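# Pull the curtain fully open without tipping the robot

## Task

Open the curtain all the way; the robot must not topple or be left leaning, or the attempt counts as failed.

## Robot and tools

ROBOT. TidyBot++: a wheeled base (0.54 m long, 0.50 m wide, 0.38 m high) on four powered casters, carrying one seven-joint Kinova arm with a two-finger Robotiq gripper. The shoulder sits 0.12 m ahead of the base centre, 0.68 m up. Arm segments are 0.42, 0.31 and 0.31 m (the last runs from the wrist to the hand point). It starts folded with the hand pointing down and the elbow up to 1.15 m high. Cameras: base_camera (fixed on the base, looking forward and down) and wrist_camera (looks along the hand).

FRAMES. Base frame: origin on the floor below the base centre, x forward, y left, z up, metres. hand_pose is reported in it: the point between the finger pads; the hand's z axis runs out along the fingers, and the fingers close along its y axis. The odometry frame is the base frame as it was at the start; base_odometry (x, y, heading in rad, left positive, -3.142 to 3.142) counts wheel turns, so slipping shows as travel and drift builds up. base_tilt gives forward and right lean in degrees.

TOOL move. Everything except cameras and blocking forms one action; the base and arm parts start together.
- base: an object with any of translate_m (forward +, -2 to 2 m), strafe_m (left +, -2 to 2 m), rotate_rad (counter-clockwise from above +, -6.3 to 6.3). All are offsets relative to the base's current pose at the start of the command, not places.
- joints: absolute angle targets by name: joint_1_rad to joint_7_rad and gripper_pos (0 fully open, 1 fully closed; pad gap about 85 x (1 - gripper_pos) mm). Ranges: joint_2_rad ±2.249, joint_4_rad ±2.579, joint_6_rad ±2.099; joints 1, 3, 5, 7 are unlimited but travel the shorter way, so turn in steps below half a turn. joint_1_rad positive turns the arm clockwise from above, opposite to rotate_rad.
- target: one list of seven numbers [x, y, z, qw, qx, qy, qz], an absolute hand pose in the base frame (metres, then unit quaternion), the same form hand_pose prints. With target, joints may contain only gripper_pos.
- speeds: caps for this action only: translate_m and strafe_m 0.05 to 0.5 m/s (give one of them when combining both), rotate_rad 0.1 to 1.57 rad/s.
- min_time_s: 0.1 to 8 s, the shortest duration for each arm motion.
- cameras: list of base_camera, wrist_camera or all; [] for none.
- blocking: true or omitted waits until everything rests; false returns within about half a second while motion continues. A later move replaces only the parts it names.
An empty move just reports state and images, including the scene number. Unknown keys make a call invalid; out-of-range values get it refused, and after a refusal or an unrequested stop the rest of that reply's move, wait and finished_scene calls are skipped.

OTHER TOOLS. wait(seconds 0 to 10, cameras) lets time pass and returns state, ending early once earlier moves settle. stop(cameras) brakes all running motions (their status becomes stopped). zoom_image(camera, region [x0, y0, x1, y1] in pixels, top-left origin, at most 504 per side) enlarges part of that camera's newest image. read_manual gives licence texts only. finished_scene(scene = current number) ends the scene; the curtain must stay open without the robot's help, and nothing should be called after it in that reply.

RESULT LINES. move: done, or the worst status. base_status, joint_status, hand_status: moving, done, off_target (resting away from target, may still push), stopped, contact_stop or time_out (an unrequested stop; the part then holds in place), not_followed (a self-collision check withheld the targets; look for cause:), torque_fault, limit_stop_at_motor_heat. hand_target is where the hand would be with every joint on target. motor_effort is percent of maximum per motor, peak in brackets. on_its_own lists things the robot did uncommanded. ARM HIT means a hard hit on the base or itself. MOTOR HOT and OVER-TEMPERATURE FAULT report heating; a fault makes the arm sink for 30 to 60 s, after which targets must be resent. pictures names the images in order. Base done only means the wheels turned; a blocked base may report done while short of target.

ARM HINTS. A target is solved by the controller, which favours postures near folded, so the elbow may swing and the path curves or overshoots. Out-of-reach poses are not refused; the arm wanders up to 10 s and ends in time_out. To fix a position error, add (wanted - hand_pose) to the last target's x, y, z. To hold still, resend hand_target, not hand_pose. After a joints move, send each joint its last command plus (wanted - read) to remove friction error. Gripping: gripper_pos 1 squeezes hard; done at 1 means nothing was caught, off_target means an object stopped the fingers. Loads make the arm sag. A hand pointing down reaches at most about 0.94 m high, and only near the base. Actions are capped near 15 s; a base move times out after 14 s.

AVOID. The arm neither slows for nor avoids obstacles and keeps pushing when blocked, which can trigger torque faults (sensor limits 104.5 N m for joints 1 to 4, 51.3 for 5 to 7) that freeze the arm for 10 s. Do not drive or turn the base while the hand is caught on the curtain, rail or wall above about 0.6 m: that can topple the robot. Sideways pulls on a raised hand, reaching far out from folded, or swinging a stretched arm sideways can also tip it; watch base_tilt, and retract the arm or back away to level it. Avoid hard hits on fixed or heavy objects, slams, drops, hard grips on things still anchored, and twisting or yanking with the gripper. Move slowly near the curtain, check with the cameras, and release and pull the arm back before finishing.

Each tool is called after "Emit:" as a command line: name --argument value for each argument, lists and objects as JSON in quotes; but a table of rows of numbers goes row by row, as --pt "numbers of a row", without its own name.

## Session

Emit:
move --joints '{"joint_6_rad": 0.75, "gripper_pos": 1.0}' --cameras '["wrist_camera"]'

Emit:
move --base '{"rotate_rad": 1.57}' --cameras '["wrist_camera"]'

Scene clock: 2.17 s.
move: done
base_odometry: x=+0.000 y=+0.000 heading=+0.000
base_tilt: forward=+0.1 right=+0.3
base_status: not commanded
joint_positions: joint_1_rad=-0.014 joint_2_rad=-0.339 joint_3_rad=+3.100 joint_4_rad=-2.532 joint_5_rad=+0.004 joint_6_rad=+0.648 joint_7_rad=+1.562 gripper_pos=+0.999
joint_status: all done
motor_effort: joint_1_rad=+0(1) joint_2_rad=-6(6) joint_3_rad=+0(1) joint_4_rad=+17(17) joint_5_rad=+0(1) joint_6_rad=+10(10) joint_7_rad=-1(1)
hand_pose: x=+0.5445 y=+0.0278 z=+0.9029 quat_wxyz=(-0.017, +0.698, +0.022, +0.716) (m; base frame)
hand_target: x=+0.5421 y=+0.0282 z=+0.9345 quat_wxyz=(-0.018, +0.660, +0.022, +0.750) (m; base frame)
hand_status: not commanded
pictures: wrist_camera
camera_calibration:
wrist_camera: T_world_to_cam=[[0.0506658, -0.998689, -0.00730921, 0.0077516], [0.0328226, 0.00897974, -0.999421, 0.944021], [0.998176, 0.0503965, 0.0332345, -0.441622], [0, 0, 0, 1]] pos_world=[0.409439, 0.0215206, 0.958208]

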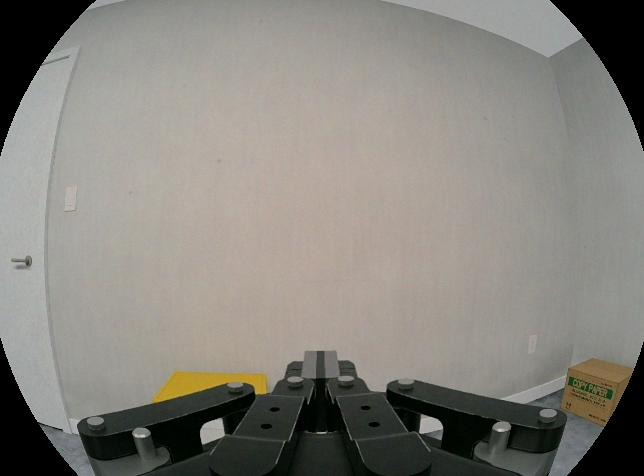

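Scene clock: 4.47 s.
move: done
base_odometry: x=+0.000 y=+0.000 heading=+1.569
base_tilt: forward=+0.1 right=+0.3
base_status: done
joint_positions: joint_1_rad=-0.014 joint_2_rad=-0.339 joint_3_rad=+3.100 joint_4_rad=-2.532 joint_5_rad=+0.004 joint_6_rad=+0.648 joint_7_rad=+1.562 gripper_pos=+0.999
joint_status: not commanded
motor_effort: joint_1_rad=+0(1) joint_2_rad=-6(8) joint_3_rad=+0(2) joint_4_rad=+16(17) joint_5_rad=-1(1) joint_6_rad=+9(10) joint_7_rad=-1(1)
hand_pose: x=+0.5445 y=+0.0279 z=+0.9029 quat_wxyz=(-0.017, +0.698, +0.023, +0.716) (m; base frame)
hand_target: x=+0.5421 y=+0.0282 z=+0.9345 quat_wxyz=(-0.018, +0.660, +0.022, +0.750) (m; base frame)
hand_status: not commanded
pictures: wrist_camera
camera_calibration:
wrist_camera: T_world_to_cam=[[0.050965, -0.998674, -0.00730403, 0.00772388], [0.0328199, 0.00898438, -0.999421, 0.944021], [0.998161, 0.0506957, 0.0332343, -0.441627], [0, 0, 0, 1]] pos_world=[0.409438, 0.0216208, 0.958208]

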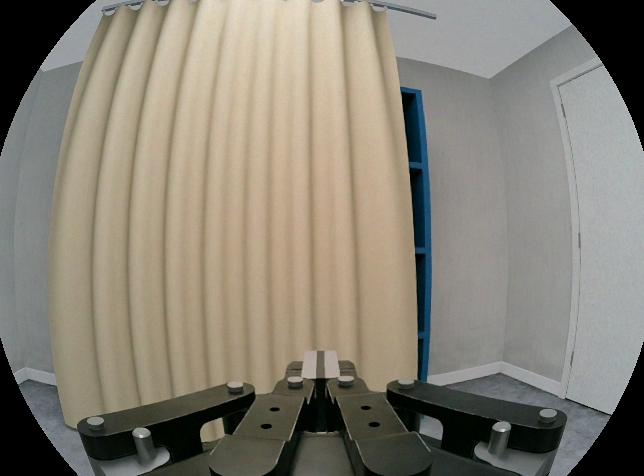

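Emit:
zoom_image --camera "wrist_camera" --region '[60, 0, 460, 140]'

Scaled by 1.260.

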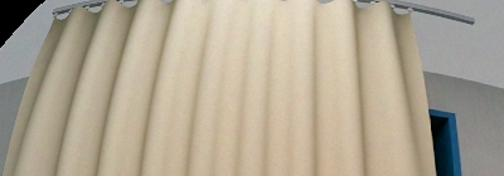

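Emit:
move --base '{"rotate_rad": 0.231}' --joints '{"joint_1_rad": -0.45, "joint_2_rad": 0.65, "joint_3_rad": 3.14, "joint_4_rad": -0.32, "joint_6_rad": -0.6}'

Emit:
move --base '{"translate_m": 0.92, "strafe_m": -1.2}' --cameras '["wrist_camera"]'

Scene clock: 29.90 s.
move: done
base_odometry: x=+0.000 y=+0.000 heading=+1.799
base_tilt: forward=+0.0 right=+0.3
base_status: done
joint_positions: joint_1_rad=-0.433 joint_2_rad=+0.602 joint_3_rad=+3.123 joint_4_rad=-0.349 joint_5_rad=+0.004 joint_6_rad=-0.511 joint_7_rad=+1.562 gripper_pos=+0.999
joint_status: all done
motor_effort: joint_1_rad=+0(2) joint_2_rad=-36(37) joint_3_rad=+0(3) joint_4_rad=+16(20) joint_5_rad=+0(1) joint_6_rad=+9(11) joint_7_rad=-1(1)
hand_pose: x=+0.8453 y=+0.3438 z=+1.2448 quat_wxyz=(-0.170, +0.652, +0.142, +0.725) (m; base frame)
hand_target: x=+0.8615 y=+0.3601 z=+1.1947 quat_wxyz=(-0.160, +0.690, +0.155, +0.689) (m; base frame)
hand_status: not commanded
pictures: none

Scene clock: 33.73 s.
move: done
base_odometry: x=+0.961 y=+1.168 heading=+1.799
base_tilt: forward=+0.1 right=+0.3
base_status: done
joint_positions: joint_1_rad=-0.447 joint_2_rad=+0.606 joint_3_rad=+3.129 joint_4_rad=-0.347 joint_5_rad=+0.004 joint_6_rad=-0.515 joint_7_rad=+1.562 gripper_pos=+0.999
joint_status: not commanded
motor_effort: joint_1_rad=+0(4) joint_2_rad=-34(38) joint_3_rad=+0(1) joint_4_rad=+17(17) joint_5_rad=-1(1) joint_6_rad=+9(11) joint_7_rad=-1(1)
hand_pose: x=+0.8429 y=+0.3528 z=+1.2420 quat_wxyz=(-0.172, +0.653, +0.147, +0.722) (m; base frame)
hand_target: x=+0.8615 y=+0.3601 z=+1.1947 quat_wxyz=(-0.160, +0.690, +0.155, +0.689) (m; base frame)
hand_status: not commanded
pictures: wrist_camera
camera_calibration:
wrist_camera: T_world_to_cam=[[0.437131, -0.898938, -0.0287414, -0.0146036], [0.0872502, 0.0741898, -0.99342, 1.19393], [0.895156, 0.431747, 0.110863, -0.911269], [0, 0, 0, 1]] pos_world=[0.71794, 0.291732, 1.28668]

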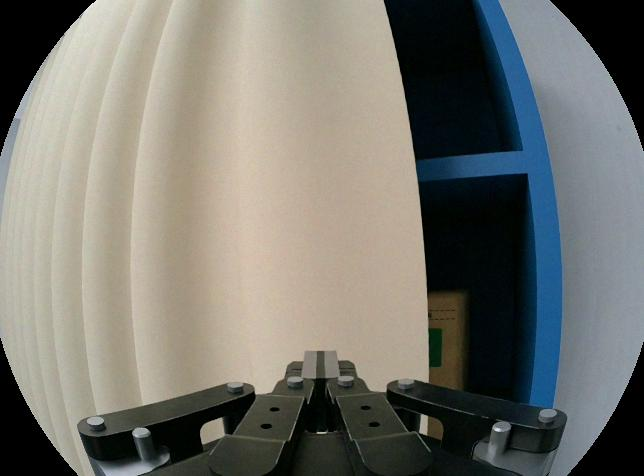

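Emit:
move --joints '{"joint_1_rad": -0.18}'

Emit:
move --base '{"translate_m": 0.26}' --speeds '{"translate_m": 0.3}' --cameras '["wrist_camera"]'

Scene clock: 53.80 s.
move: done
base_odometry: x=+0.961 y=+1.168 heading=+1.799
base_tilt: forward=+0.1 right=+0.3
base_status: not commanded
joint_positions: joint_1_rad=-0.181 joint_2_rad=+0.606 joint_3_rad=+3.132 joint_4_rad=-0.347 joint_5_rad=+0.004 joint_6_rad=-0.515 joint_7_rad=+1.562 gripper_pos=+0.999
joint_status: all done
motor_effort: joint_1_rad=+0(4) joint_2_rad=-36(38) joint_3_rad=+0(1) joint_4_rad=+16(17) joint_5_rad=-1(1) joint_6_rad=+9(10) joint_7_rad=-1(1)
hand_pose: x=+0.9105 y=+0.1485 z=+1.2419 quat_wxyz=(-0.073, +0.667, +0.059, +0.739) (m; base frame)
hand_target: x=+0.9307 y=+0.1490 z=+1.1947 quat_wxyz=(-0.066, +0.704, +0.061, +0.704) (m; base frame)
hand_status: not commanded
pictures: none

Scene clock: 55.60 s.
move: done
base_odometry: x=+0.902 y=+1.422 heading=+1.799
base_tilt: forward=+0.1 right=+0.3
base_status: done
joint_positions: joint_1_rad=-0.181 joint_2_rad=+0.616 joint_3_rad=+3.132 joint_4_rad=-0.344 joint_5_rad=+0.004 joint_6_rad=-0.517 joint_7_rad=+1.562 gripper_pos=+0.999
joint_status: not commanded
motor_effort: joint_1_rad=+1(2) joint_2_rad=-35(39) joint_3_rad=+0(1) joint_4_rad=+17(18) joint_5_rad=-1(1) joint_6_rad=+9(10) joint_7_rad=-1(1)
hand_pose: x=+0.9156 y=+0.1494 z=+1.2347 quat_wxyz=(-0.073, +0.671, +0.059, +0.736) (m; base frame)
hand_target: x=+0.9307 y=+0.1490 z=+1.1947 quat_wxyz=(-0.066, +0.704, +0.061, +0.704) (m; base frame)
hand_status: not commanded
pictures: wrist_camera
camera_calibration:
wrist_camera: T_world_to_cam=[[0.181787, -0.982976, -0.0266746, 0.0143625], [0.0951933, 0.0445908, -0.99446, 1.19387], [0.97872, 0.17824, 0.101679, -0.915046], [0, 0, 0, 1]] pos_world=[0.779315, 0.12398, 1.28068]

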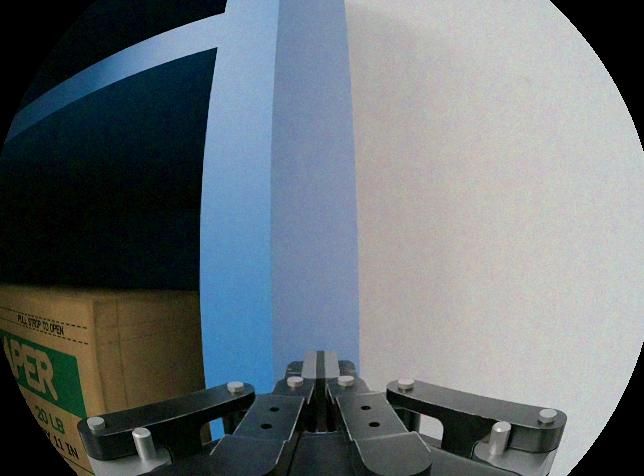

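Emit:
move --base '{"translate_m": -0.3}'

Emit:
move --joints '{"joint_1_rad": 0.15, "joint_5_rad": -1.12, "joint_6_rad": -1.08}'

Emit:
move --base '{"translate_m": 0.26}' --speeds '{"translate_m": 0.3}' --cameras '["wrist_camera"]'

Scene clock: 83.40 s.
move: done
base_odometry: x=+0.970 y=+1.129 heading=+1.799
base_tilt: forward=+0.1 right=+0.3
base_status: done
joint_positions: joint_1_rad=-0.181 joint_2_rad=+0.628 joint_3_rad=+3.132 joint_4_rad=-0.339 joint_5_rad=+0.004 joint_6_rad=-0.520 joint_7_rad=+1.562 gripper_pos=+0.999
joint_status: not commanded
motor_effort: joint_1_rad=+0(2) joint_2_rad=-36(41) joint_3_rad=+0(1) joint_4_rad=+16(18) joint_5_rad=+0(1) joint_6_rad=+9(10) joint_7_rad=-1(1)
hand_pose: x=+0.9209 y=+0.1504 z=+1.2272 quat_wxyz=(-0.072, +0.674, +0.059, +0.733) (m; base frame)
hand_target: x=+0.9307 y=+0.1490 z=+1.1947 quat_wxyz=(-0.066, +0.704, +0.061, +0.704) (m; base frame)
hand_status: not commanded
pictures: none

Scene clock: 85.43 s.
move: done
base_odometry: x=+0.970 y=+1.129 heading=+1.799
base_tilt: forward=+0.1 right=+0.3
base_status: not commanded
joint_positions: joint_1_rad=+0.138 joint_2_rad=+0.628 joint_3_rad=+3.132 joint_4_rad=-0.339 joint_5_rad=-1.051 joint_6_rad=-0.995 joint_7_rad=+1.562 gripper_pos=+0.999
joint_status: all done
motor_effort: joint_1_rad=+0(2) joint_2_rad=-35(38) joint_3_rad=-2(3) joint_4_rad=+15(17) joint_5_rad=-6(6) joint_6_rad=+6(10) joint_7_rad=-1(1)
hand_pose: x=+0.8609 y=+0.1297 z=+1.1920 quat_wxyz=(-0.473, +0.716, -0.044, +0.511) (m; base frame)
hand_target: x=+0.8504 y=+0.1410 z=+1.1793 quat_wxyz=(-0.499, +0.724, -0.028, +0.476) (m; base frame)
hand_status: not commanded
pictures: none

Scene clock: 87.30 s.
move: done
base_odometry: x=+0.911 y=+1.383 heading=+1.799
base_tilt: forward=+0.1 right=+0.3
base_status: done
joint_positions: joint_1_rad=+0.140 joint_2_rad=+0.634 joint_3_rad=+3.132 joint_4_rad=-0.338 joint_5_rad=-1.057 joint_6_rad=-1.000 joint_7_rad=+1.562 gripper_pos=+0.999
joint_status: not commanded
motor_effort: joint_1_rad=+0(2) joint_2_rad=-36(40) joint_3_rad=-2(3) joint_4_rad=+15(17) joint_5_rad=-6(7) joint_6_rad=+6(8) joint_7_rad=-1(1)
hand_pose: x=+0.8630 y=+0.1292 z=+1.1877 quat_wxyz=(-0.476, +0.717, -0.045, +0.507) (m; base frame)
hand_target: x=+0.8504 y=+0.1410 z=+1.1793 quat_wxyz=(-0.499, +0.724, -0.028, +0.476) (m; base frame)
hand_status: not commanded
pictures: wrist_camera
camera_calibration:
wrist_camera: T_world_to_cam=[[0.405905, -0.538097, -0.73871, 0.5976], [-0.481924, 0.560757, -0.673277, 1.20292], [0.776525, 0.629289, -0.0317075, -0.580477], [0, 0, 0, 1]] pos_world=[0.7879, 0.0123104, 1.23294]

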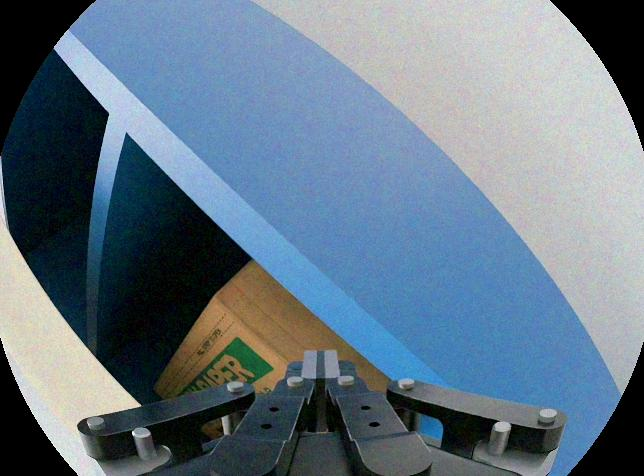

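Emit:
move --base '{"translate_m": 0.05}' --speeds '{"translate_m": 0.15}'

Emit:
move --base '{"strafe_m": 0.4}' --speeds '{"strafe_m": 0.2}' --cameras '["wrist_camera"]'

Scene clock: 108.70 s.
move: done
base_odometry: x=+0.900 y=+1.432 heading=+1.799
base_tilt: forward=+0.1 right=+0.3
base_status: done
joint_positions: joint_1_rad=+0.141 joint_2_rad=+0.637 joint_3_rad=+3.132 joint_4_rad=-0.338 joint_5_rad=-1.058 joint_6_rad=-1.001 joint_7_rad=+1.562 gripper_pos=+0.999
joint_status: not commanded
motor_effort: joint_1_rad=+0(1) joint_2_rad=-34(39) joint_3_rad=-2(3) joint_4_rad=+15(17) joint_5_rad=-6(7) joint_6_rad=+7(8) joint_7_rad=-1(1)
hand_pose: x=+0.8639 y=+0.1291 z=+1.1863 quat_wxyz=(-0.476, +0.718, -0.046, +0.506) (m; base frame)
hand_target: x=+0.8504 y=+0.1410 z=+1.1793 quat_wxyz=(-0.499, +0.724, -0.028, +0.476) (m; base frame)
hand_status: not commanded
pictures: none

Scene clock: 111.40 s.
move: done
base_odometry: x=+0.510 y=+1.341 heading=+1.799
base_tilt: forward=+0.1 right=+0.3
base_status: done
joint_positions: joint_1_rad=+0.147 joint_2_rad=+0.637 joint_3_rad=+3.132 joint_4_rad=-0.338 joint_5_rad=-1.059 joint_6_rad=-1.001 joint_7_rad=+1.562 gripper_pos=+0.999
joint_status: not commanded
motor_effort: joint_1_rad=-1(3) joint_2_rad=-36(36) joint_3_rad=-2(3) joint_4_rad=+15(16) joint_5_rad=-6(7) joint_6_rad=+7(7) joint_7_rad=-1(1)
hand_pose: x=+0.8645 y=+0.1246 z=+1.1863 quat_wxyz=(-0.475, +0.718, -0.048, +0.507) (m; base frame)
hand_target: x=+0.8504 y=+0.1410 z=+1.1793 quat_wxyz=(-0.499, +0.724, -0.028, +0.476) (m; base frame)
hand_status: not commanded
pictures: wrist_camera
camera_calibration:
wrist_camera: T_world_to_cam=[[0.401534, -0.539447, -0.740113, 0.599037], [-0.480784, 0.563653, -0.671671, 1.20197], [0.779498, 0.625533, -0.0330317, -0.579417], [0, 0, 0, 1]] pos_world=[0.789006, 0.00810142, 1.23154]

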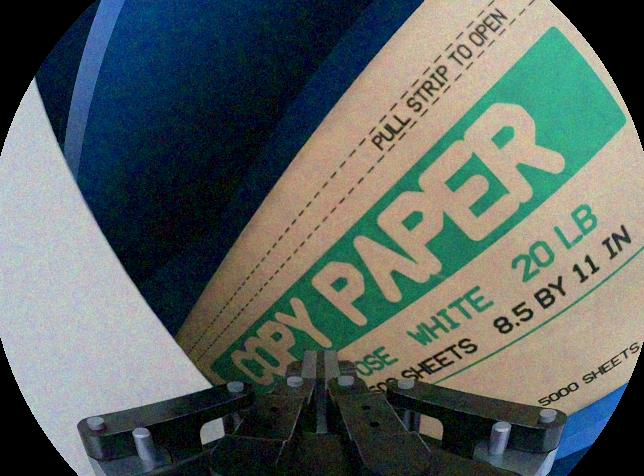

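Emit:
move --base '{"strafe_m": 0.5}' --speeds '{"strafe_m": 0.25}' --cameras '["wrist_camera"]'

Scene clock: 123.33 s.
move: done
base_odometry: x=+0.023 y=+1.229 heading=+1.799
base_tilt: forward=+0.1 right=+0.3
base_status: done
joint_positions: joint_1_rad=+0.154 joint_2_rad=+0.637 joint_3_rad=+3.132 joint_4_rad=-0.338 joint_5_rad=-1.059 joint_6_rad=-1.001 joint_7_rad=+1.562 gripper_pos=+0.999
joint_status: not commanded
motor_effort: joint_1_rad=-2(4) joint_2_rad=-35(37) joint_3_rad=-3(4) joint_4_rad=+15(16) joint_5_rad=-6(7) joint_6_rad=+5(7) joint_7_rad=-1(1)
hand_pose: x=+0.8654 y=+0.1191 z=+1.1863 quat_wxyz=(-0.473, +0.717, -0.050, +0.509) (m; base frame)
hand_target: x=+0.8504 y=+0.1410 z=+1.1793 quat_wxyz=(-0.499, +0.724, -0.028, +0.476) (m; base frame)
hand_status: not commanded
pictures: wrist_camera
camera_calibration:
wrist_camera: T_world_to_cam=[[0.397594, -0.542296, -0.740159, 0.599509], [-0.476612, 0.567239, -0.671625, 1.20143], [0.784066, 0.619803, -0.0329342, -0.579988], [0, 0, 0, 1]] pos_world=[0.789004, 0.00309149, 1.23154]

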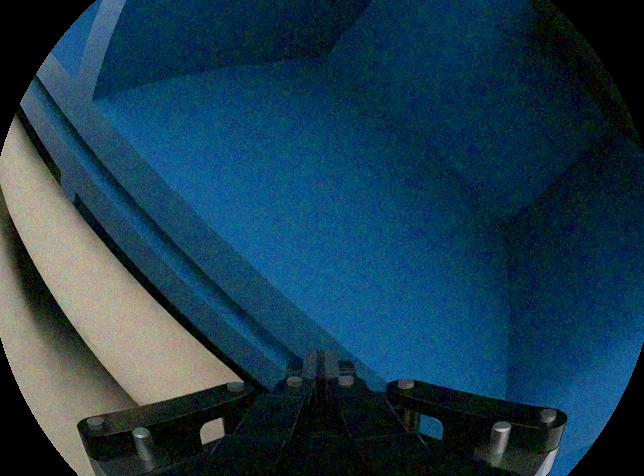

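Emit:
move --base '{"strafe_m": 0.55, "translate_m": -0.02}' --speeds '{"strafe_m": 0.25}' --cameras '["wrist_camera"]'

Scene clock: 139.37 s.
move: done
base_odometry: x=-0.509 y=+1.085 heading=+1.799
base_tilt: forward=+0.1 right=+0.3
base_status: done
joint_positions: joint_1_rad=+0.163 joint_2_rad=+0.637 joint_3_rad=+3.133 joint_4_rad=-0.338 joint_5_rad=-1.059 joint_6_rad=-1.001 joint_7_rad=+1.562 gripper_pos=+0.999
joint_status: not commanded
motor_effort: joint_1_rad=-3(5) joint_2_rad=-36(39) joint_3_rad=-3(4) joint_4_rad=+16(17) joint_5_rad=-7(7) joint_6_rad=+7(7) joint_7_rad=-1(1)
hand_pose: x=+0.8665 y=+0.1124 z=+1.1862 quat_wxyz=(-0.471, +0.717, -0.054, +0.511) (m; base frame)
hand_target: x=+0.8504 y=+0.1410 z=+1.1793 quat_wxyz=(-0.499, +0.724, -0.028, +0.476) (m; base frame)
hand_status: not commanded
pictures: wrist_camera
camera_calibration:
wrist_camera: T_world_to_cam=[[0.392591, -0.546072, -0.740053, 0.600057], [-0.47147, 0.571395, -0.671732, 1.20092], [0.789676, 0.612628, -0.0331319, -0.580464], [0, 0, 0, 1]] pos_world=[0.789001, -0.0029196, 1.23154]

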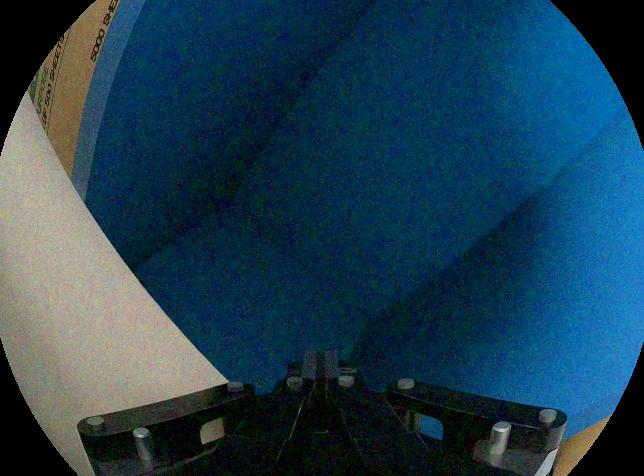

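Emit:
move --base '{"strafe_m": 0.45}' --speeds '{"strafe_m": 0.2}' --cameras '["wrist_camera"]'

Scene clock: 149.53 s.
move: done
base_odometry: x=-0.947 y=+0.983 heading=+1.798
base_tilt: forward=+0.1 right=+0.3
base_status: done
joint_positions: joint_1_rad=+0.175 joint_2_rad=+0.637 joint_3_rad=+3.136 joint_4_rad=-0.338 joint_5_rad=-1.059 joint_6_rad=-1.001 joint_7_rad=+1.562 gripper_pos=+0.999
joint_status: not commanded
motor_effort: joint_1_rad=-4(7) joint_2_rad=-38(39) joint_3_rad=-4(5) joint_4_rad=+17(17) joint_5_rad=-7(8) joint_6_rad=+6(6) joint_7_rad=-1(1)
hand_pose: x=+0.8682 y=+0.1025 z=+1.1858 quat_wxyz=(-0.466, +0.717, -0.058, +0.514) (m; base frame)
hand_target: x=+0.8504 y=+0.1410 z=+1.1793 quat_wxyz=(-0.499, +0.724, -0.028, +0.476) (m; base frame)
hand_status: not commanded
pictures: wrist_camera
camera_calibration:
wrist_camera: T_world_to_cam=[[0.384493, -0.552981, -0.739173, 0.600395], [-0.463498, 0.576835, -0.67263, 1.20063], [0.798333, 0.601227, -0.034517, -0.580527], [0, 0, 0, 1]] pos_world=[0.789098, -0.0115322, 1.23134]

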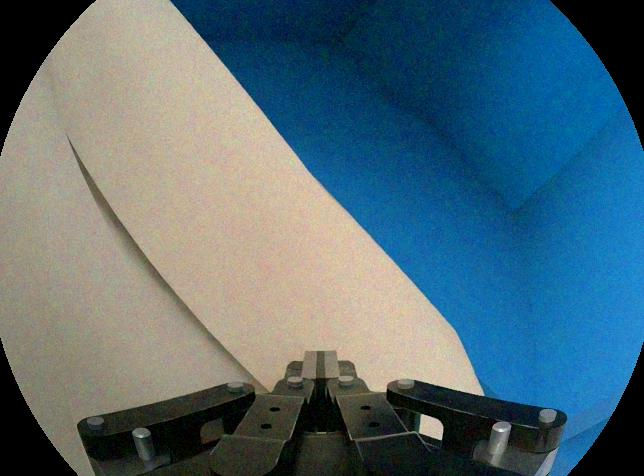

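Emit:
move --base '{"strafe_m": 0.3}' --speeds '{"strafe_m": 0.15}' --cameras '["wrist_camera"]'

Scene clock: 159.80 s.
move: done
base_odometry: x=-1.239 y=+0.915 heading=+1.798
base_tilt: forward=+0.0 right=+0.3
base_status: done
joint_positions: joint_1_rad=+0.179 joint_2_rad=+0.637 joint_3_rad=+3.138 joint_4_rad=-0.338 joint_5_rad=-1.059 joint_6_rad=-1.001 joint_7_rad=+1.562 gripper_pos=+0.999
joint_status: not commanded
motor_effort: joint_1_rad=-6(9) joint_2_rad=-38(40) joint_3_rad=-4(5) joint_4_rad=+17(17) joint_5_rad=-8(8) joint_6_rad=+5(7) joint_7_rad=-1(1)
hand_pose: x=+0.8689 y=+0.0985 z=+1.1854 quat_wxyz=(-0.464, +0.718, -0.060, +0.516) (m; base frame)
hand_target: x=+0.8504 y=+0.1410 z=+1.1793 quat_wxyz=(-0.499, +0.724, -0.028, +0.476) (m; base frame)
hand_status: not commanded
pictures: wrist_camera
camera_calibration:
wrist_camera: T_world_to_cam=[[0.380831, -0.556329, -0.738557, 0.600352], [-0.460068, 0.578847, -0.673256, 1.20066], [0.802063, 0.596183, -0.0355065, -0.580308], [0, 0, 0, 1]] pos_world=[0.789197, -0.0150361, 1.23114]

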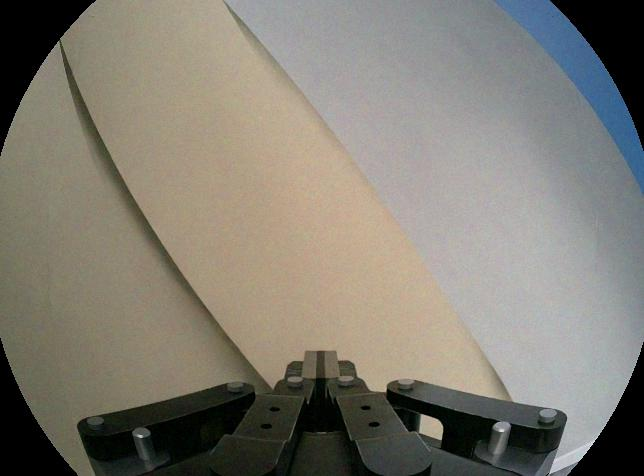

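Emit:
move --base '{"strafe_m": 0.15}' --speeds '{"strafe_m": 0.15}'

Emit:
move --base '{"translate_m": -0.64, "strafe_m": -0.5}' --speeds '{"strafe_m": 0.3}'

Emit:
move --joints '{"joint_1_rad": -0.3, "joint_5_rad": 0.0, "joint_6_rad": -0.15}' --cameras '["wrist_camera"]'

Scene clock: 170.27 s.
move: done
base_odometry: x=-1.385 y=+0.881 heading=+1.798
base_tilt: forward=+0.1 right=+0.3
base_status: done
joint_positions: joint_1_rad=+0.186 joint_2_rad=+0.637 joint_3_rad=+3.139 joint_4_rad=-0.338 joint_5_rad=-1.059 joint_6_rad=-1.001 joint_7_rad=+1.562 gripper_pos=+0.999
joint_status: not commanded
motor_effort: joint_1_rad=-7(10) joint_2_rad=-39(40) joint_3_rad=-5(6) joint_4_rad=+17(17) joint_5_rad=-8(8) joint_6_rad=+5(6) joint_7_rad=-1(1)
hand_pose: x=+0.8698 y=+0.0931 z=+1.1853 quat_wxyz=(-0.462, +0.718, -0.063, +0.518) (m; base frame)
hand_target: x=+0.8504 y=+0.1410 z=+1.1793 quat_wxyz=(-0.499, +0.724, -0.028, +0.476) (m; base frame)
hand_status: not commanded
pictures: none

Scene clock: 173.97 s.
move: done
base_odometry: x=-0.754 y=+0.370 heading=+1.798
base_tilt: forward=+0.1 right=+0.3
base_status: done
joint_positions: joint_1_rad=+0.170 joint_2_rad=+0.653 joint_3_rad=+3.139 joint_4_rad=-0.338 joint_5_rad=-1.059 joint_6_rad=-1.003 joint_7_rad=+1.562 gripper_pos=+0.999
joint_status: not commanded
motor_effort: joint_1_rad=+0(7) joint_2_rad=-39(45) joint_3_rad=-3(5) joint_4_rad=+17(19) joint_5_rad=-8(9) joint_6_rad=+5(7) joint_7_rad=-1(1)
hand_pose: x=+0.8760 y=+0.1039 z=+1.1730 quat_wxyz=(-0.467, +0.722, -0.061, +0.507) (m; base frame)
hand_target: x=+0.8504 y=+0.1410 z=+1.1793 quat_wxyz=(-0.499, +0.724, -0.028, +0.476) (m; base frame)
hand_status: not commanded
pictures: none

Scene clock: 176.10 s.
move: done
base_odometry: x=-0.754 y=+0.370 heading=+1.798
base_tilt: forward=+0.0 right=+0.3
base_status: not commanded
joint_positions: joint_1_rad=-0.275 joint_2_rad=+0.653 joint_3_rad=+3.139 joint_4_rad=-0.338 joint_5_rad=-0.052 joint_6_rad=-0.264 joint_7_rad=+1.562 gripper_pos=+0.999
joint_status: all done
motor_effort: joint_1_rad=-2(3) joint_2_rad=-40(43) joint_3_rad=-1(4) joint_4_rad=+18(19) joint_5_rad=-1(8) joint_6_rad=+9(11) joint_7_rad=-1(1)
hand_pose: x=+0.9012 y=+0.2268 z=+1.2851 quat_wxyz=(-0.139, +0.583, +0.069, +0.798) (m; base frame)
hand_target: x=+0.8771 y=+0.2364 z=+1.3301 quat_wxyz=(-0.131, +0.526, +0.077, +0.837) (m; base frame)
hand_status: not commanded
pictures: wrist_camera
camera_calibration:
wrist_camera: T_world_to_cam=[[0.301654, -0.950903, -0.0691973, 0.0337058], [0.284444, 0.159032, -0.94541, 0.982311], [0.909998, 0.265504, 0.318451, -1.15635], [0, 0, 0, 1]] pos_world=[0.762697, 0.182848, 1.29926]

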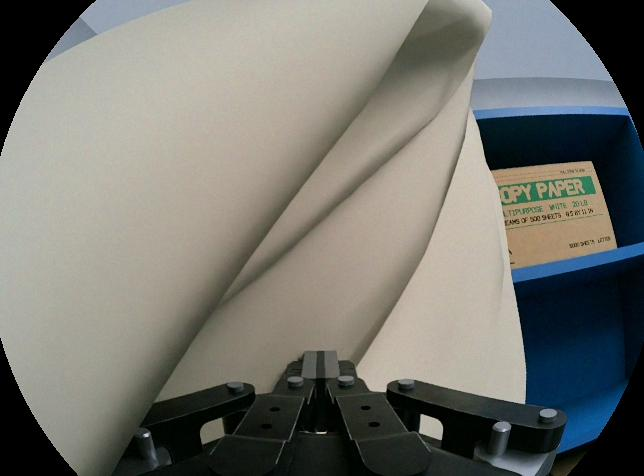

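Emit:
move --base '{"translate_m": -0.6, "rotate_rad": 0.35}' --cameras '["wrist_camera"]'

Scene clock: 186.73 s.
move: done
base_odometry: x=-0.619 y=-0.214 heading=+2.149
base_tilt: forward=+0.1 right=+0.3
base_status: done
joint_positions: joint_1_rad=-0.302 joint_2_rad=+0.653 joint_3_rad=+3.139 joint_4_rad=-0.337 joint_5_rad=-0.044 joint_6_rad=-0.246 joint_7_rad=+1.562 gripper_pos=+0.999
joint_status: not commanded
motor_effort: joint_1_rad=+0(13) joint_2_rad=-37(45) joint_3_rad=+0(5) joint_4_rad=+17(20) joint_5_rad=+0(2) joint_6_rad=+8(11) joint_7_rad=-1(1)
hand_pose: x=+0.8933 y=+0.2466 z=+1.2906 quat_wxyz=(-0.147, +0.574, +0.077, +0.802) (m; base frame)
hand_target: x=+0.8771 y=+0.2364 z=+1.3301 quat_wxyz=(-0.131, +0.526, +0.077, +0.837) (m; base frame)
hand_status: not commanded
pictures: wrist_camera
camera_calibration:
wrist_camera: T_world_to_cam=[[0.324238, -0.943884, -0.0628721, 0.0253286], [0.299214, 0.165381, -0.939745, 0.964518], [0.897408, 0.285889, 0.336046, -1.17262], [0, 0, 0, 1]] pos_world=[0.755505, 0.199632, 1.30205]

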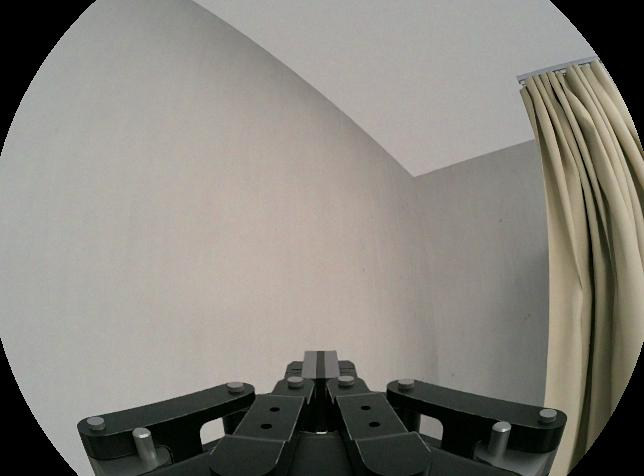

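Emit:
move --base '{"rotate_rad": -0.6}' --cameras '["wrist_camera"]'

Emit:
zoom_image --camera "wrist_camera" --region '[150, 0, 500, 200]'

Scene clock: 194.63 s.
move: done
base_odometry: x=-0.619 y=-0.214 heading=+1.549
base_tilt: forward=+0.1 right=+0.3
base_status: done
joint_positions: joint_1_rad=-0.291 joint_2_rad=+0.653 joint_3_rad=+3.139 joint_4_rad=-0.337 joint_5_rad=-0.044 joint_6_rad=-0.246 joint_7_rad=+1.562 gripper_pos=+0.999
joint_status: not commanded
motor_effort: joint_1_rad=+0(6) joint_2_rad=-38(39) joint_3_rad=+0(2) joint_4_rad=+17(18) joint_5_rad=+0(2) joint_6_rad=+8(10) joint_7_rad=-1(1)
hand_pose: x=+0.8959 y=+0.2382 z=+1.2906 quat_wxyz=(-0.143, +0.575, +0.074, +0.802) (m; base frame)
hand_target: x=+0.8771 y=+0.2364 z=+1.3301 quat_wxyz=(-0.131, +0.526, +0.077, +0.837) (m; base frame)
hand_status: not commanded
pictures: wrist_camera
camera_calibration:
wrist_camera: T_world_to_cam=[[0.313997, -0.947342, -0.0628419, 0.0264293], [0.301014, 0.162109, -0.93974, 0.964301], [0.900442, 0.27616, 0.336065, -1.17296], [0, 0, 0, 1]] pos_world=[0.75762, 0.192641, 1.30205]

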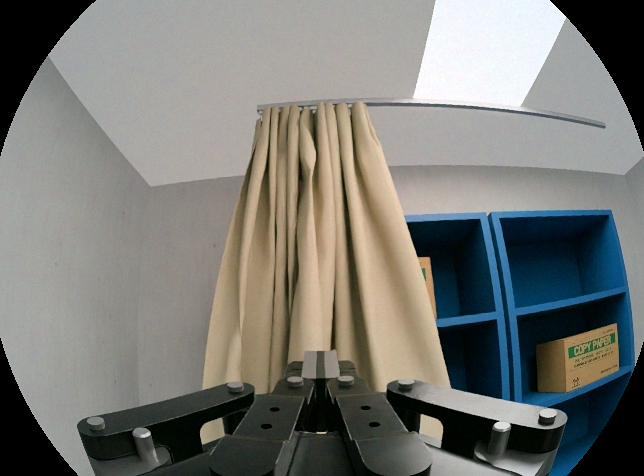

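Scaled by 1.440.

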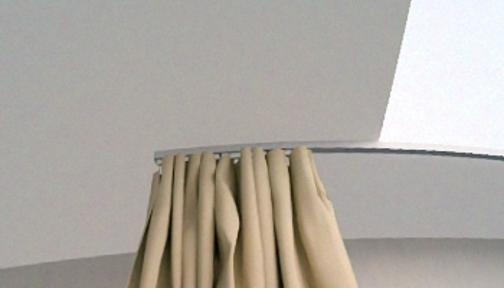

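Emit:
zoom_image --camera "wrist_camera" --region '[250, 90, 380, 150]'

Scaled by 3.877.

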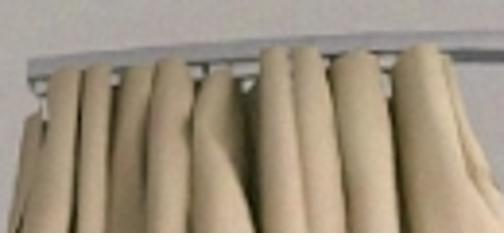

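Emit:
move --base '{"rotate_rad": 0.249}' --joints '{"joint_1_rad": 0.15, "joint_2_rad": 0.62, "joint_4_rad": -0.3, "joint_5_rad": -1.12, "joint_6_rad": -1.08}'

Emit:
move --base '{"translate_m": 0.5, "strafe_m": -0.653}'

Emit:
move --base '{"translate_m": 0.738}' --speeds '{"translate_m": 0.4}' --cameras '["wrist_camera"]'

Scene clock: 213.90 s.
move: done
base_odometry: x=-0.619 y=-0.214 heading=+1.797
base_tilt: forward=+0.1 right=+0.3
base_status: done
joint_positions: joint_1_rad=+0.147 joint_2_rad=+0.653 joint_3_rad=+3.139 joint_4_rad=-0.328 joint_5_rad=-1.051 joint_6_rad=-0.994 joint_7_rad=+1.562 gripper_pos=+0.999
joint_status: all done
motor_effort: joint_1_rad=+0(7) joint_2_rad=-35(39) joint_3_rad=-3(3) joint_4_rad=+15(18) joint_5_rad=-6(6) joint_6_rad=+7(10) joint_7_rad=-1(1)
hand_pose: x=+0.8740 y=+0.1194 z=+1.1781 quat_wxyz=(-0.469, +0.720, -0.052, +0.509) (m; base frame)
hand_target: x=+0.8317 y=+0.1438 z=+1.2089 quat_wxyz=(-0.496, +0.714, -0.014, +0.494) (m; base frame)
hand_status: not commanded
pictures: none

Scene clock: 216.67 s.
move: done
base_odometry: x=-0.094 y=+0.420 heading=+1.797
base_tilt: forward=+0.1 right=+0.4
base_status: done
joint_positions: joint_1_rad=+0.151 joint_2_rad=+0.653 joint_3_rad=+3.139 joint_4_rad=-0.323 joint_5_rad=-1.060 joint_6_rad=-1.002 joint_7_rad=+1.562 gripper_pos=+0.999
joint_status: not commanded
motor_effort: joint_1_rad=+0(4) joint_2_rad=-36(43) joint_3_rad=-3(4) joint_4_rad=+15(18) joint_5_rad=-6(8) joint_6_rad=+7(8) joint_7_rad=-1(1)
hand_pose: x=+0.8713 y=+0.1192 z=+1.1809 quat_wxyz=(-0.472, +0.719, -0.050, +0.509) (m; base frame)
hand_target: x=+0.8317 y=+0.1438 z=+1.2089 quat_wxyz=(-0.496, +0.714, -0.014, +0.494) (m; base frame)
hand_status: not commanded
pictures: none

Scene clock: 219.60 s.
move: done
base_odometry: x=-0.259 y=+1.139 heading=+1.796
base_tilt: forward=+0.1 right=+0.3
base_status: done
joint_positions: joint_1_rad=+0.151 joint_2_rad=+0.652 joint_3_rad=+3.139 joint_4_rad=-0.322 joint_5_rad=-1.060 joint_6_rad=-1.002 joint_7_rad=+1.562 gripper_pos=+0.999
joint_status: not commanded
motor_effort: joint_1_rad=+0(1) joint_2_rad=-35(39) joint_3_rad=-2(3) joint_4_rad=+15(17) joint_5_rad=-6(7) joint_6_rad=+6(8) joint_7_rad=-1(1)
hand_pose: x=+0.8709 y=+0.1193 z=+1.1816 quat_wxyz=(-0.472, +0.718, -0.050, +0.509) (m; base frame)
hand_target: x=+0.8317 y=+0.1438 z=+1.2089 quat_wxyz=(-0.496, +0.714, -0.014, +0.494) (m; base frame)
hand_status: not commanded
pictures: wrist_camera
camera_calibration:
wrist_camera: T_world_to_cam=[[0.397008, -0.544649, -0.738743, 0.593172], [-0.476777, 0.56539, -0.673066, 1.2029], [0.784263, 0.619429, -0.0352121, -0.582053], [0, 0, 0, 1]] pos_world=[0.794506, 0.00350075, 1.22734]

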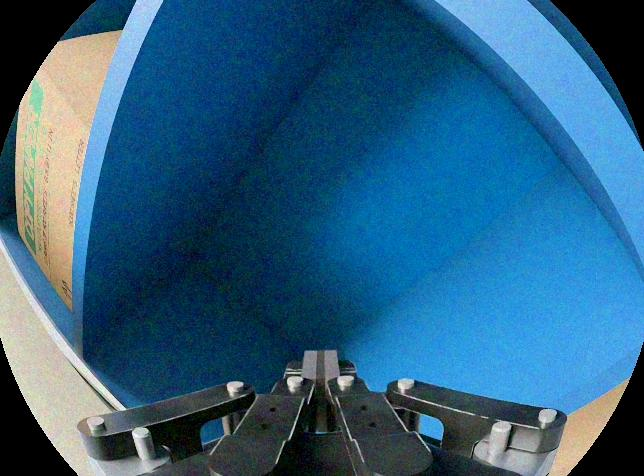

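Behind the edge again. Sweep left.

Emit:
move --base '{"strafe_m": 0.85}' --speeds '{"strafe_m": 0.3}'

Emit:
move --base '{"strafe_m": 0.25}' --speeds '{"strafe_m": 0.15}' --cameras '["wrist_camera"]'

Scene clock: 231.47 s.
move: done
base_odometry: x=-1.088 y=+0.949 heading=+1.796
base_tilt: forward=+0.1 right=+0.3
base_status: done
joint_positions: joint_1_rad=+0.161 joint_2_rad=+0.652 joint_3_rad=+3.139 joint_4_rad=-0.321 joint_5_rad=-1.060 joint_6_rad=-1.002 joint_7_rad=+1.562 gripper_pos=+0.999
joint_status: not commanded
motor_effort: joint_1_rad=-4(5) joint_2_rad=-37(38) joint_3_rad=-4(5) joint_4_rad=+16(17) joint_5_rad=-8(8) joint_6_rad=+5(8) joint_7_rad=+0(1)
hand_pose: x=+0.8719 y=+0.1119 z=+1.1819 quat_wxyz=(-0.469, +0.718, -0.053, +0.511) (m; base frame)
hand_target: x=+0.8317 y=+0.1438 z=+1.2089 quat_wxyz=(-0.496, +0.714, -0.014, +0.494) (m; base frame)
hand_status: not commanded
pictures: none

Scene clock: 233.80 s.
move: done
base_odometry: x=-1.332 y=+0.893 heading=+1.796
base_tilt: forward=+0.1 right=+0.4
base_status: done
joint_positions: joint_1_rad=+0.192 joint_2_rad=+0.652 joint_3_rad=+3.141 joint_4_rad=-0.321 joint_5_rad=-1.060 joint_6_rad=-1.002 joint_7_rad=+1.562 gripper_pos=+0.999
joint_status: not commanded
motor_effort: joint_1_rad=-8(11) joint_2_rad=-37(39) joint_3_rad=-5(6) joint_4_rad=+15(17) joint_5_rad=-8(8) joint_6_rad=+4(5) joint_7_rad=+0(1)
hand_pose: x=+0.8753 y=+0.0876 z=+1.1817 quat_wxyz=(-0.460, +0.717, -0.065, +0.519) (m; base frame)
hand_target: x=+0.8317 y=+0.1438 z=+1.2089 quat_wxyz=(-0.496, +0.714, -0.014, +0.494) (m; base frame)
hand_status: not commanded
pictures: wrist_camera
camera_calibration:
wrist_camera: T_world_to_cam=[[0.373761, -0.562644, -0.737384, 0.594483], [-0.451456, 0.58412, -0.674531, 1.20092], [0.810241, 0.585009, -0.0356875, -0.585036], [0, 0, 0, 1]] pos_world=[0.793989, -0.0247491, 1.22754]

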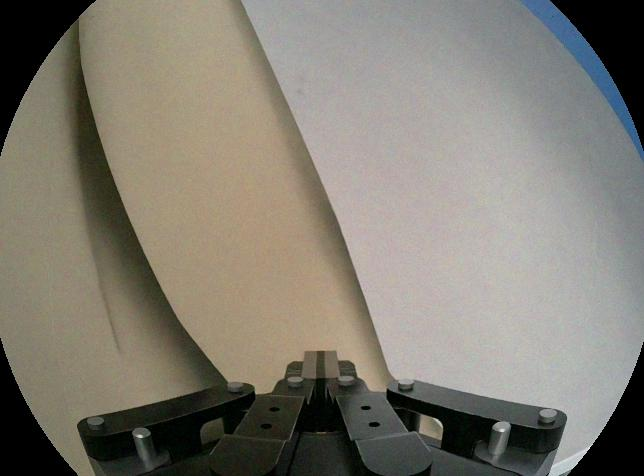

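Emit:
move --base '{"strafe_m": 0.3}' --speeds '{"strafe_m": 0.15}'

Emit:
move --base '{"translate_m": -0.64, "strafe_m": -0.5}' --speeds '{"strafe_m": 0.3}'

Emit:
move --base '{"translate_m": -0.5, "strafe_m": -0.4, "rotate_rad": -0.2}' --joints '{"joint_1_rad": -0.3, "joint_5_rad": 0.0, "joint_6_rad": -0.15}' --cameras '["wrist_camera"]'

Emit:
zoom_image --camera "wrist_camera" --region '[150, 0, 450, 200]'

Scene clock: 247.50 s.
move: done
base_odometry: x=-1.624 y=+0.826 heading=+1.796
base_tilt: forward=+0.1 right=+0.4
base_status: done
joint_positions: joint_1_rad=+0.208 joint_2_rad=+0.649 joint_3_rad=+3.151 joint_4_rad=-0.303 joint_5_rad=-1.060 joint_6_rad=-1.017 joint_7_rad=+1.562 gripper_pos=+0.999
joint_status: not commanded
motor_effort: joint_1_rad=-10(20) joint_2_rad=-41(42) joint_3_rad=-6(8) joint_4_rad=+18(18) joint_5_rad=-9(10) joint_6_rad=+4(7) joint_7_rad=+0(2)
hand_pose: x=+0.8712 y=+0.0761 z=+1.1882 quat_wxyz=(-0.451, +0.717, -0.063, +0.527) (m; base frame)
hand_target: x=+0.8317 y=+0.1438 z=+1.2089 quat_wxyz=(-0.496, +0.714, -0.014, +0.494) (m; base frame)
hand_status: not commanded
pictures: none

Scene clock: 251.37 s.
move: done
base_odometry: x=-0.994 y=+0.314 heading=+1.796
base_tilt: forward=+0.1 right=+0.3
base_status: done
joint_positions: joint_1_rad=+0.174 joint_2_rad=+0.650 joint_3_rad=+3.151 joint_4_rad=-0.303 joint_5_rad=-1.060 joint_6_rad=-1.017 joint_7_rad=+1.562 gripper_pos=+0.999
joint_status: not commanded
motor_effort: joint_1_rad=-1(9) joint_2_rad=-39(48) joint_3_rad=-4(6) joint_4_rad=+17(21) joint_5_rad=-8(11) joint_6_rad=+7(8) joint_7_rad=-1(1)
hand_pose: x=+0.8687 y=+0.1010 z=+1.1875 quat_wxyz=(-0.460, +0.719, -0.051, +0.519) (m; base frame)
hand_target: x=+0.8317 y=+0.1438 z=+1.2089 quat_wxyz=(-0.496, +0.714, -0.014, +0.494) (m; base frame)
hand_status: not commanded
pictures: none

Scene clock: 253.77 s.
move: done
base_odometry: x=-0.492 y=-0.084 heading=+1.596
base_tilt: forward=+0.1 right=+0.3
base_status: done
joint_positions: joint_1_rad=-0.290 joint_2_rad=+0.642 joint_3_rad=+3.147 joint_4_rad=-0.303 joint_5_rad=-0.056 joint_6_rad=-0.251 joint_7_rad=+1.562 gripper_pos=+0.999
joint_status: all done
motor_effort: joint_1_rad=+0(6) joint_2_rad=-35(43) joint_3_rad=+0(4) joint_4_rad=+16(20) joint_5_rad=-1(8) joint_6_rad=+8(10) joint_7_rad=-1(1)
hand_pose: x=+0.8808 y=+0.2319 z=+1.3171 quat_wxyz=(-0.146, +0.558, +0.070, +0.814) (m; base frame)
hand_target: x=+0.8518 y=+0.2285 z=+1.3642 quat_wxyz=(-0.133, +0.504, +0.074, +0.850) (m; base frame)
hand_status: not commanded
pictures: wrist_camera
camera_calibration:
wrist_camera: T_world_to_cam=[[0.316184, -0.946382, -0.0662515, 0.0292563], [0.336079, 0.177041, -0.925044, 0.941076], [0.887174, 0.270218, 0.374037, -1.20352], [0, 0, 0, 1]] pos_world=[0.742202, 0.186291, 1.32263]

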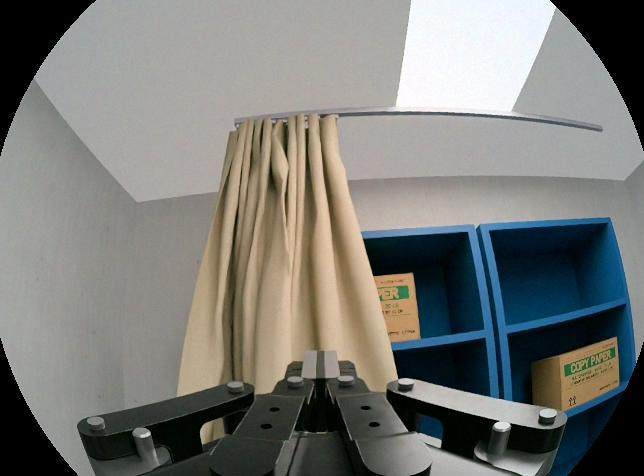

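Scaled by 1.680.

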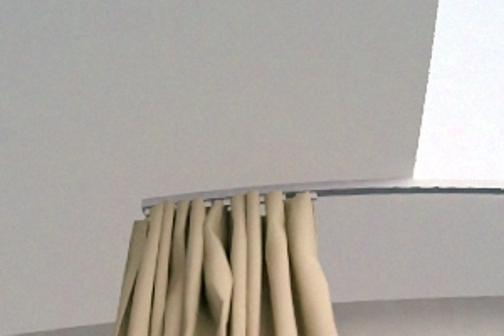

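Emit:
finished_scene --scene 2

The scene is finished: the task was done.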